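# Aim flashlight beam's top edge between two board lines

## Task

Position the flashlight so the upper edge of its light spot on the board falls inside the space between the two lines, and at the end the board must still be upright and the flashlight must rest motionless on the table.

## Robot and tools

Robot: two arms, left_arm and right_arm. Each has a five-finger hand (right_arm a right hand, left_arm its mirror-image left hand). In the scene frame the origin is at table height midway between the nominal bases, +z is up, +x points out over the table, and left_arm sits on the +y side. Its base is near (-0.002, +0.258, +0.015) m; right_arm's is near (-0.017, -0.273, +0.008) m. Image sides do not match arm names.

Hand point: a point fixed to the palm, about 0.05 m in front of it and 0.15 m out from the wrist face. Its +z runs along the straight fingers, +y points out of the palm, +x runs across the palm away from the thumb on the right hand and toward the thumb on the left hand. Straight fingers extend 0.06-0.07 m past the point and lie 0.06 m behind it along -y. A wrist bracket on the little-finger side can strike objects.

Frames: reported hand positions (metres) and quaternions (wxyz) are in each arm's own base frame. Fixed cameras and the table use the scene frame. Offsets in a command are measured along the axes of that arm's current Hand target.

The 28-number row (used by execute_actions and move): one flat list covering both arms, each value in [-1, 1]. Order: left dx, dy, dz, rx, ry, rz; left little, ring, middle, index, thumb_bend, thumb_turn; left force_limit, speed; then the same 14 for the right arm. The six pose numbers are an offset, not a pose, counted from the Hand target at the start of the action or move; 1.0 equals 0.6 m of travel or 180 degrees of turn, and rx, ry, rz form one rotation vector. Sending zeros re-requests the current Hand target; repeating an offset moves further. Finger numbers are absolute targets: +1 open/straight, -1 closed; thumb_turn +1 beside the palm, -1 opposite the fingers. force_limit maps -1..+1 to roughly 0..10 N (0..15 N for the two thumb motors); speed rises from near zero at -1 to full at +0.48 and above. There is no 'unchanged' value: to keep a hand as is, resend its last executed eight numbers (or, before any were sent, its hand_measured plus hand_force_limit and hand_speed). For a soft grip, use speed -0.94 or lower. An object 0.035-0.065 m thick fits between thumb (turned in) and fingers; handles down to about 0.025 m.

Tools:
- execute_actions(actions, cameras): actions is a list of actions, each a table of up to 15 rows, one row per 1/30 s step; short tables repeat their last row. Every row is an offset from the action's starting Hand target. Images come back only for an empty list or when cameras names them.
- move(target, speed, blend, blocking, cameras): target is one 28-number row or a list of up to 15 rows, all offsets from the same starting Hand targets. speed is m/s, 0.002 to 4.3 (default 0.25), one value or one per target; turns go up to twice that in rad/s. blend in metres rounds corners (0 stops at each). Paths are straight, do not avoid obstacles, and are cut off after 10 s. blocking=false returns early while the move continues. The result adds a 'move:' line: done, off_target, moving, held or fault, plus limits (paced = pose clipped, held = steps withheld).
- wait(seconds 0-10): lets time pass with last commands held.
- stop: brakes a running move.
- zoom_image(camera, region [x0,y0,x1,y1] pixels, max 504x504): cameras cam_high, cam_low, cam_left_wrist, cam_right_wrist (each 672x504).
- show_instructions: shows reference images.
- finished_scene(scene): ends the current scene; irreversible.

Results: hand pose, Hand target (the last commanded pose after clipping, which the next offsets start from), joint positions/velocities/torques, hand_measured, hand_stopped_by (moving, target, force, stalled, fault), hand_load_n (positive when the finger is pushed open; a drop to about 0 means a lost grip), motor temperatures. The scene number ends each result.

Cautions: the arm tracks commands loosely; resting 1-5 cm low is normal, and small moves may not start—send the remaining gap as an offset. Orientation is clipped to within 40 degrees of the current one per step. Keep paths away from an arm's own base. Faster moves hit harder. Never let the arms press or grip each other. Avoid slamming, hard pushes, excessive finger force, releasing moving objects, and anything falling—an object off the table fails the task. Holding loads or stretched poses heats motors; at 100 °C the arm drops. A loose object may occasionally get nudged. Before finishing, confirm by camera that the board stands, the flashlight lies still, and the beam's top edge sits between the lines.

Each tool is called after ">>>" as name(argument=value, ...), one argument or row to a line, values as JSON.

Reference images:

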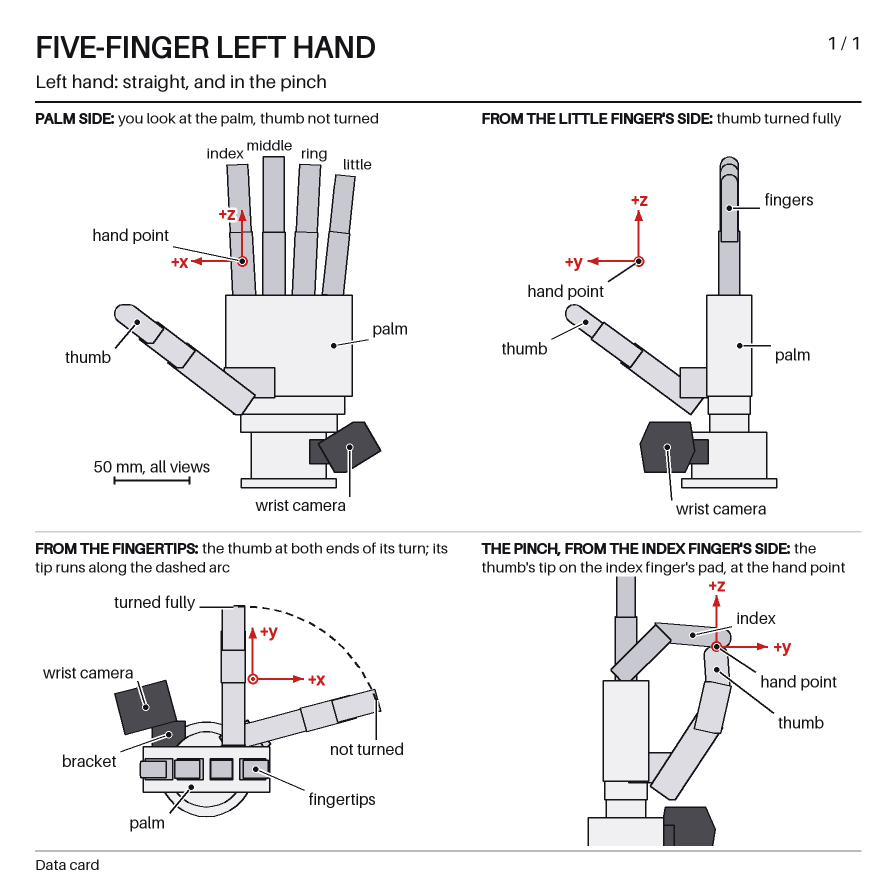

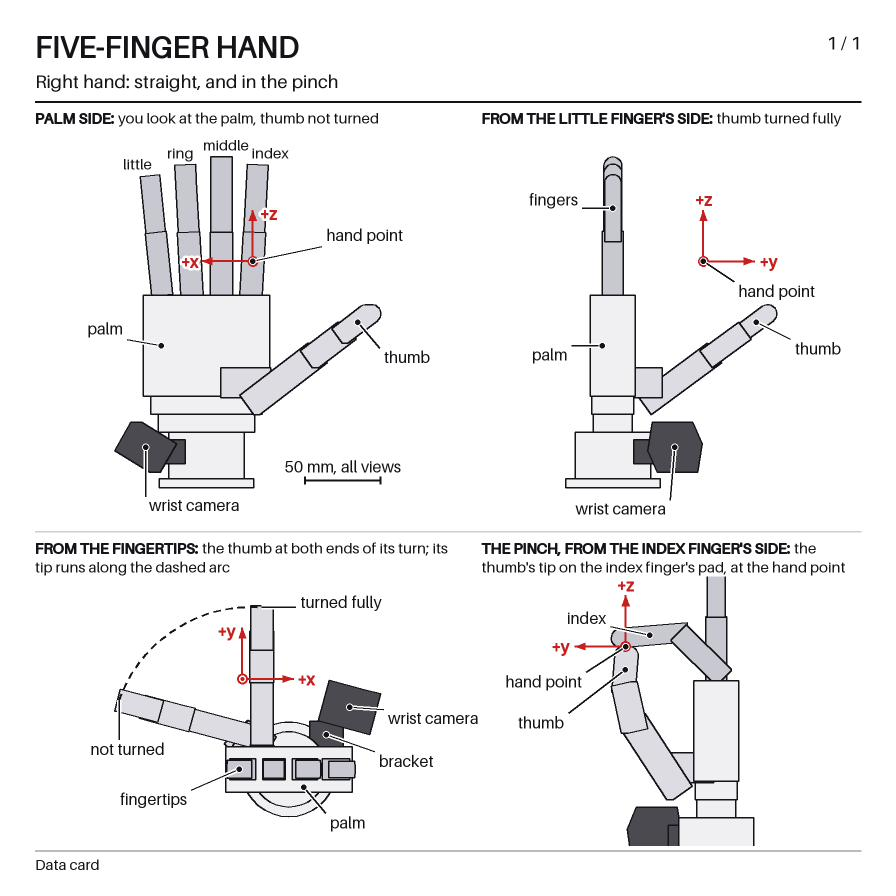

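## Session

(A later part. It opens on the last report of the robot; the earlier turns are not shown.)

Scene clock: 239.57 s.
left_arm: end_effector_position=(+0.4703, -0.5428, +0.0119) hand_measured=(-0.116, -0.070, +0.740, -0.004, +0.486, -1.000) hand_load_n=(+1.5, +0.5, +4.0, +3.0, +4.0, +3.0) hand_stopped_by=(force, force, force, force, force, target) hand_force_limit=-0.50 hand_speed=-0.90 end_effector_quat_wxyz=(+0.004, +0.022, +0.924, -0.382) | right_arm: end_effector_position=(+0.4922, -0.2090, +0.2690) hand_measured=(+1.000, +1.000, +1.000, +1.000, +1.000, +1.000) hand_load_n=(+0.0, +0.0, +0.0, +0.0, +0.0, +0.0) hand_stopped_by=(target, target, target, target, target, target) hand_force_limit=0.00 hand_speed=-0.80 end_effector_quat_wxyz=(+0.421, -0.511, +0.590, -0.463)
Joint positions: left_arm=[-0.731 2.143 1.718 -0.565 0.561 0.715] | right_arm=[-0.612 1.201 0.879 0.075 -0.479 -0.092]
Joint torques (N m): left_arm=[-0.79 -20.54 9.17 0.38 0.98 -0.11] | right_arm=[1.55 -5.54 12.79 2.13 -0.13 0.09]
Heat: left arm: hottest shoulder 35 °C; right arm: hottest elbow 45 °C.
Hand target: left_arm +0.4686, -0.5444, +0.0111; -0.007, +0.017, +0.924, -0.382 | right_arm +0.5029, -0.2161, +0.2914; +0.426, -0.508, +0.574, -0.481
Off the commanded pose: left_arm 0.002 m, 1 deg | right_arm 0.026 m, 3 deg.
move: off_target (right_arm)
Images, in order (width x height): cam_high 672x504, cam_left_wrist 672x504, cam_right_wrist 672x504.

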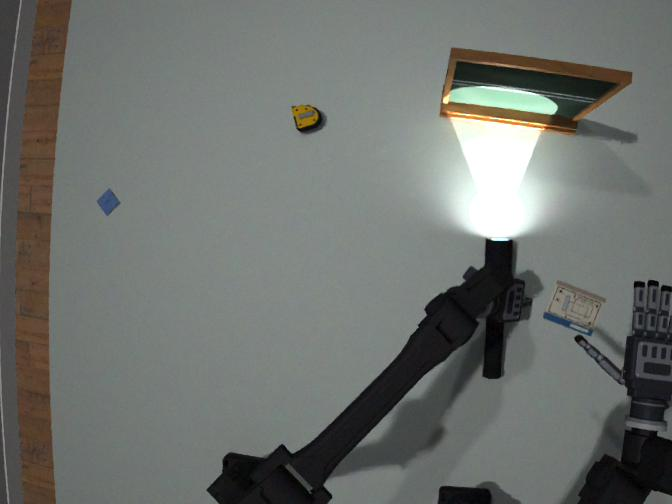

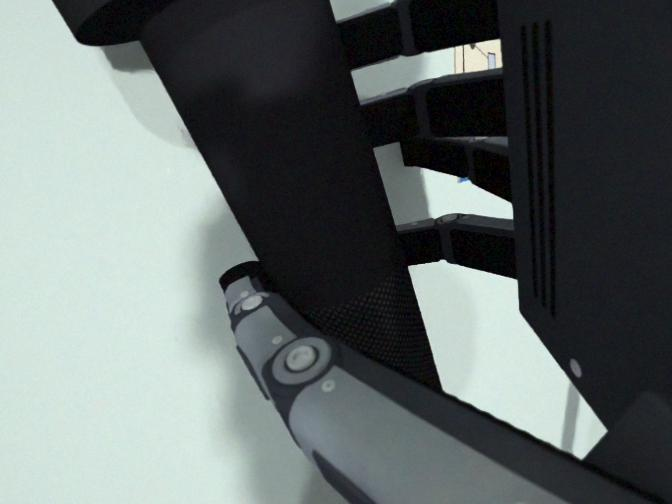

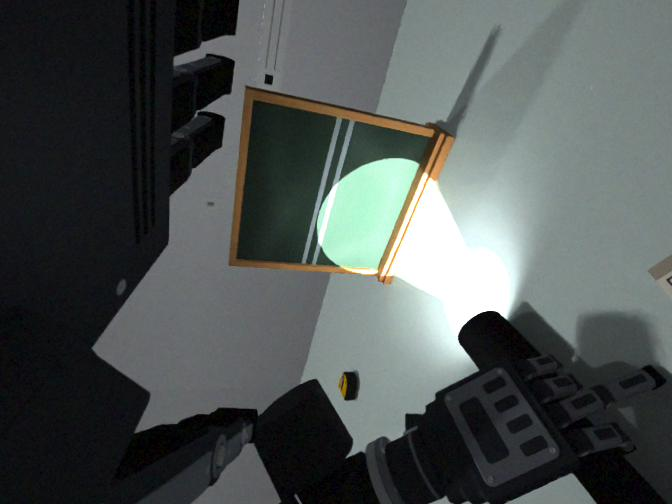

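>>> move(
  target=[0,0,0,0,0,0,1,1,1,1,1,-1,-0.5,-0.88, 0,0,0,0,0,0,1,1,1,1,1,1,0,-0.8],
  speed=0.1,
  cameras=["cam_high","cam_left_wrist","cam_right_wrist"],
)

>>> zoom_image(
  camera="cam_right_wrist",
  region=[220, 70, 470, 300],
)

Scene clock: 247.30 s.
left_arm: end_effector_position=(+0.4686, -0.5407, +0.0130) hand_measured=(+1.000, +1.000, +1.000, +1.000, +1.000, -1.000) hand_load_n=(+0.0, +0.0, +0.0, +0.0, +0.0, +0.0) hand_stopped_by=(target, target, target, target, target, target) hand_force_limit=-0.50 hand_speed=-0.88 end_effector_quat_wxyz=(-0.004, +0.020, +0.923, -0.383) | right_arm: end_effector_position=(+0.4922, -0.2090, +0.2690) hand_measured=(+1.000, +1.000, +1.000, +1.000, +1.000, +1.000) hand_load_n=(+0.0, -0.5, +0.0, +0.0, +0.0, +0.0) hand_stopped_by=(target, target, target, target, target, target) hand_force_limit=0.00 hand_speed=-0.80 end_effector_quat_wxyz=(+0.421, -0.511, +0.590, -0.463)
Joint positions: left_arm=[-0.727 2.142 1.718 -0.575 0.574 0.713] | right_arm=[-0.612 1.201 0.879 0.075 -0.479 -0.092]
Joint torques (N m): left_arm=[-1.14 -20.37 9.18 0.79 0.49 -0.09] | right_arm=[1.61 -5.6 12.78 2.17 -0.13 0.09]
Heat: left arm: hottest elbow 35 °C; right arm: hottest elbow 45 °C.
Hand target: left_arm +0.4686, -0.5444, +0.0110; -0.007, +0.017, +0.924, -0.382 | right_arm +0.5029, -0.2161, +0.2914; +0.426, -0.508, +0.574, -0.481
Off the commanded pose: left_arm 0.004 m, 0 deg | right_arm 0.026 m, 3 deg.
move: off_target (right_arm)
Images, in order (width x height): cam_high 672x504, cam_left_wrist 672x504, cam_right_wrist 672x504.

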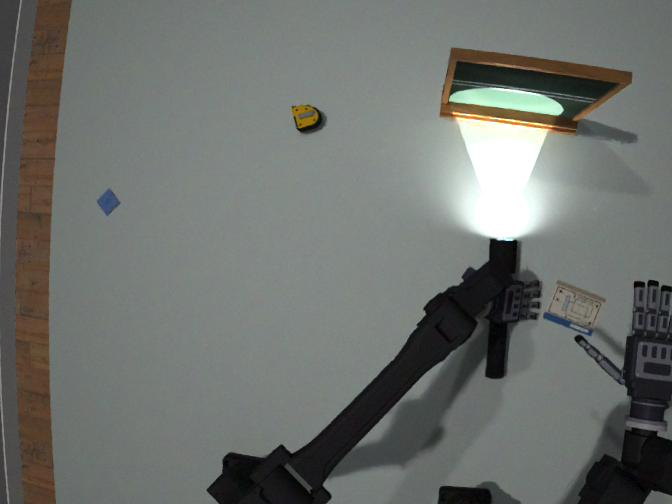

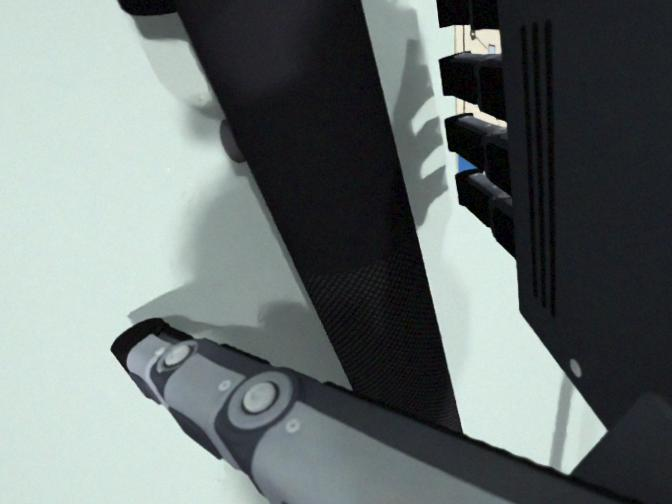

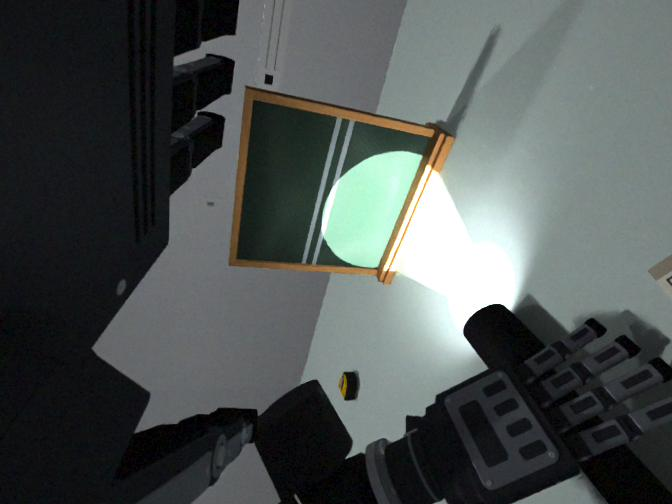

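Scaled by 2.016 from the camera's 672x504 image, which has a finer 960x720 frame.

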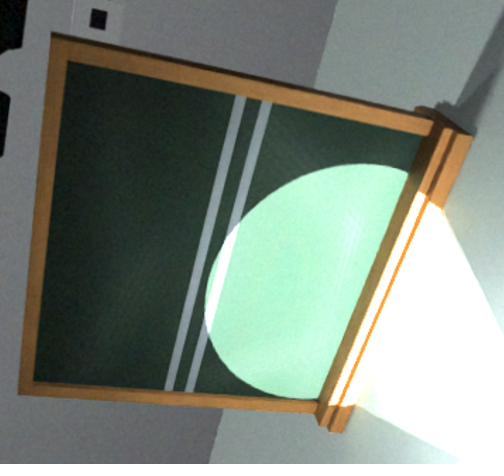

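>>> zoom_image(
  camera="cam_right_wrist",
  region=[290, 150, 370, 270],
)

Scaled by 4.200 from the camera's 672x504 image, which has a finer 960x720 frame.

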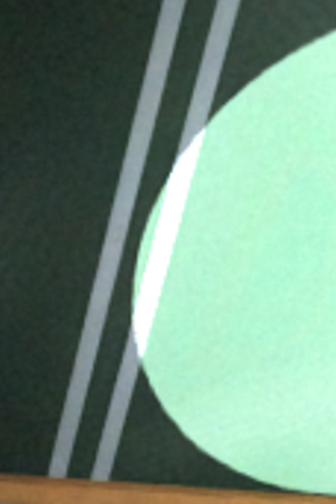

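>>> move(
  target=[0,-0.2,-0.2,0,0,0,1,1,1,1,1,-1,-0.5,-0.88, 0,0,0,0,0,0,1,1,1,1,1,1,0,-0.8],
  speed=0.15,
  cameras=["cam_high","cam_left_wrist","cam_right_wrist"],
)

>>> zoom_image(
  camera="cam_right_wrist",
  region=[290, 150, 370, 270],
)

Scene clock: 260.63 s.
left_arm: end_effector_position=(+0.4573, -0.5309, +0.1436) hand_measured=(+1.000, +1.000, +1.000, +1.000, +1.000, -1.000) hand_load_n=(+0.0, +0.0, +0.0, +0.0, +0.0, +0.0) hand_stopped_by=(target, target, target, target, target, target) hand_force_limit=-0.50 hand_speed=-0.88 end_effector_quat_wxyz=(-0.029, +0.008, +0.932, -0.361) | right_arm: end_effector_position=(+0.4922, -0.2090, +0.2690) hand_measured=(+1.000, +1.000, +1.000, +1.000, +1.000, +1.000) hand_load_n=(+0.0, +0.0, +0.0, +0.0, +0.0, +0.0) hand_stopped_by=(target, target, target, target, target, target) hand_force_limit=0.00 hand_speed=-0.80 end_effector_quat_wxyz=(+0.421, -0.511, +0.590, -0.463)
Joint positions: left_arm=[-0.727 2.045 1.926 -0.951 0.574 0.71] | right_arm=[-0.612 1.201 0.879 0.075 -0.479 -0.092]
Joint torques (N m): left_arm=[-1.08 -22.18 13.55 0.72 0.53 -0.07] | right_arm=[1.38 -5.77 12.74 2.21 -0.15 0.08]
Heat: left arm: hottest elbow 35 °C; right arm: hottest elbow 45 °C.
Hand target: left_arm +0.4685, -0.5445, +0.1807; -0.007, +0.017, +0.924, -0.382 | right_arm +0.5029, -0.2161, +0.2914; +0.426, -0.508, +0.574, -0.481
Off the commanded pose: left_arm 0.041 m, 4 deg | right_arm 0.026 m, 3 deg.
move: off_target (left_arm, right_arm)
Images, in order (width x height): cam_high 672x504, cam_left_wrist 672x504, cam_right_wrist 672x504.

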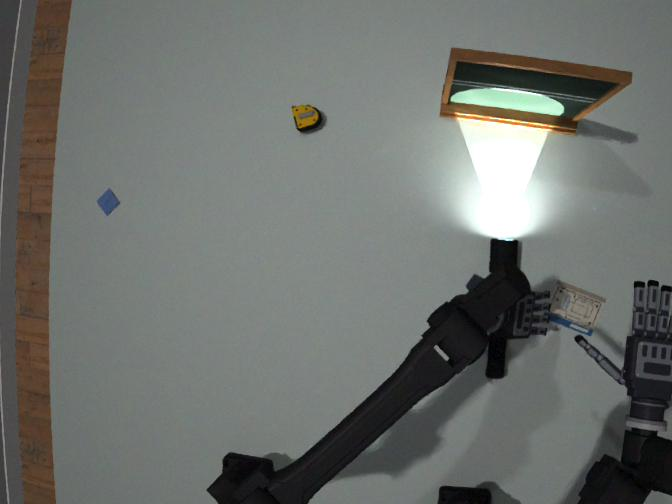

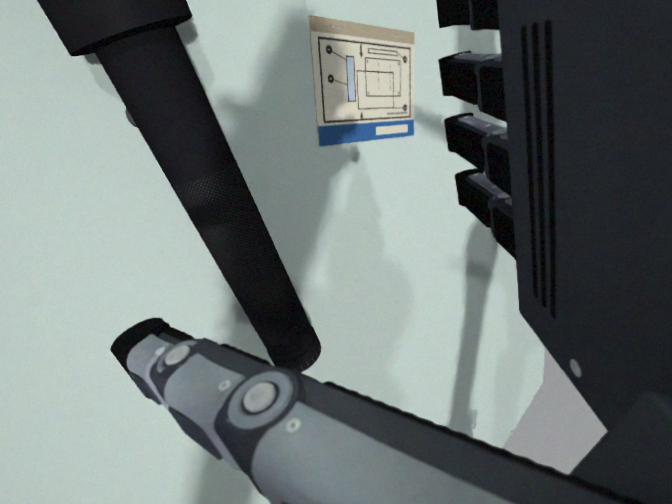

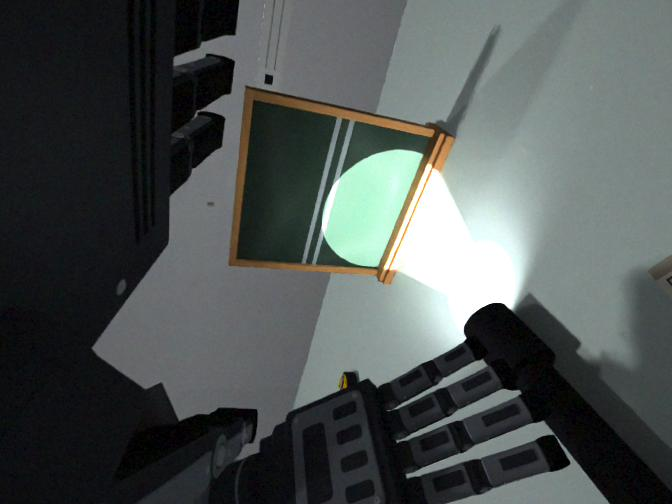

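Scaled by 4.200 from the camera's 672x504 image, which has a finer 960x720 frame.

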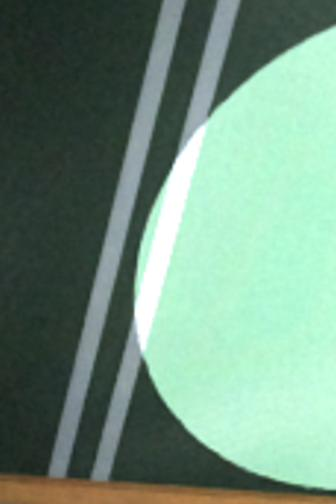

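>>> finished_scene(
  scene=2,
)

The scene is finished: the task was done.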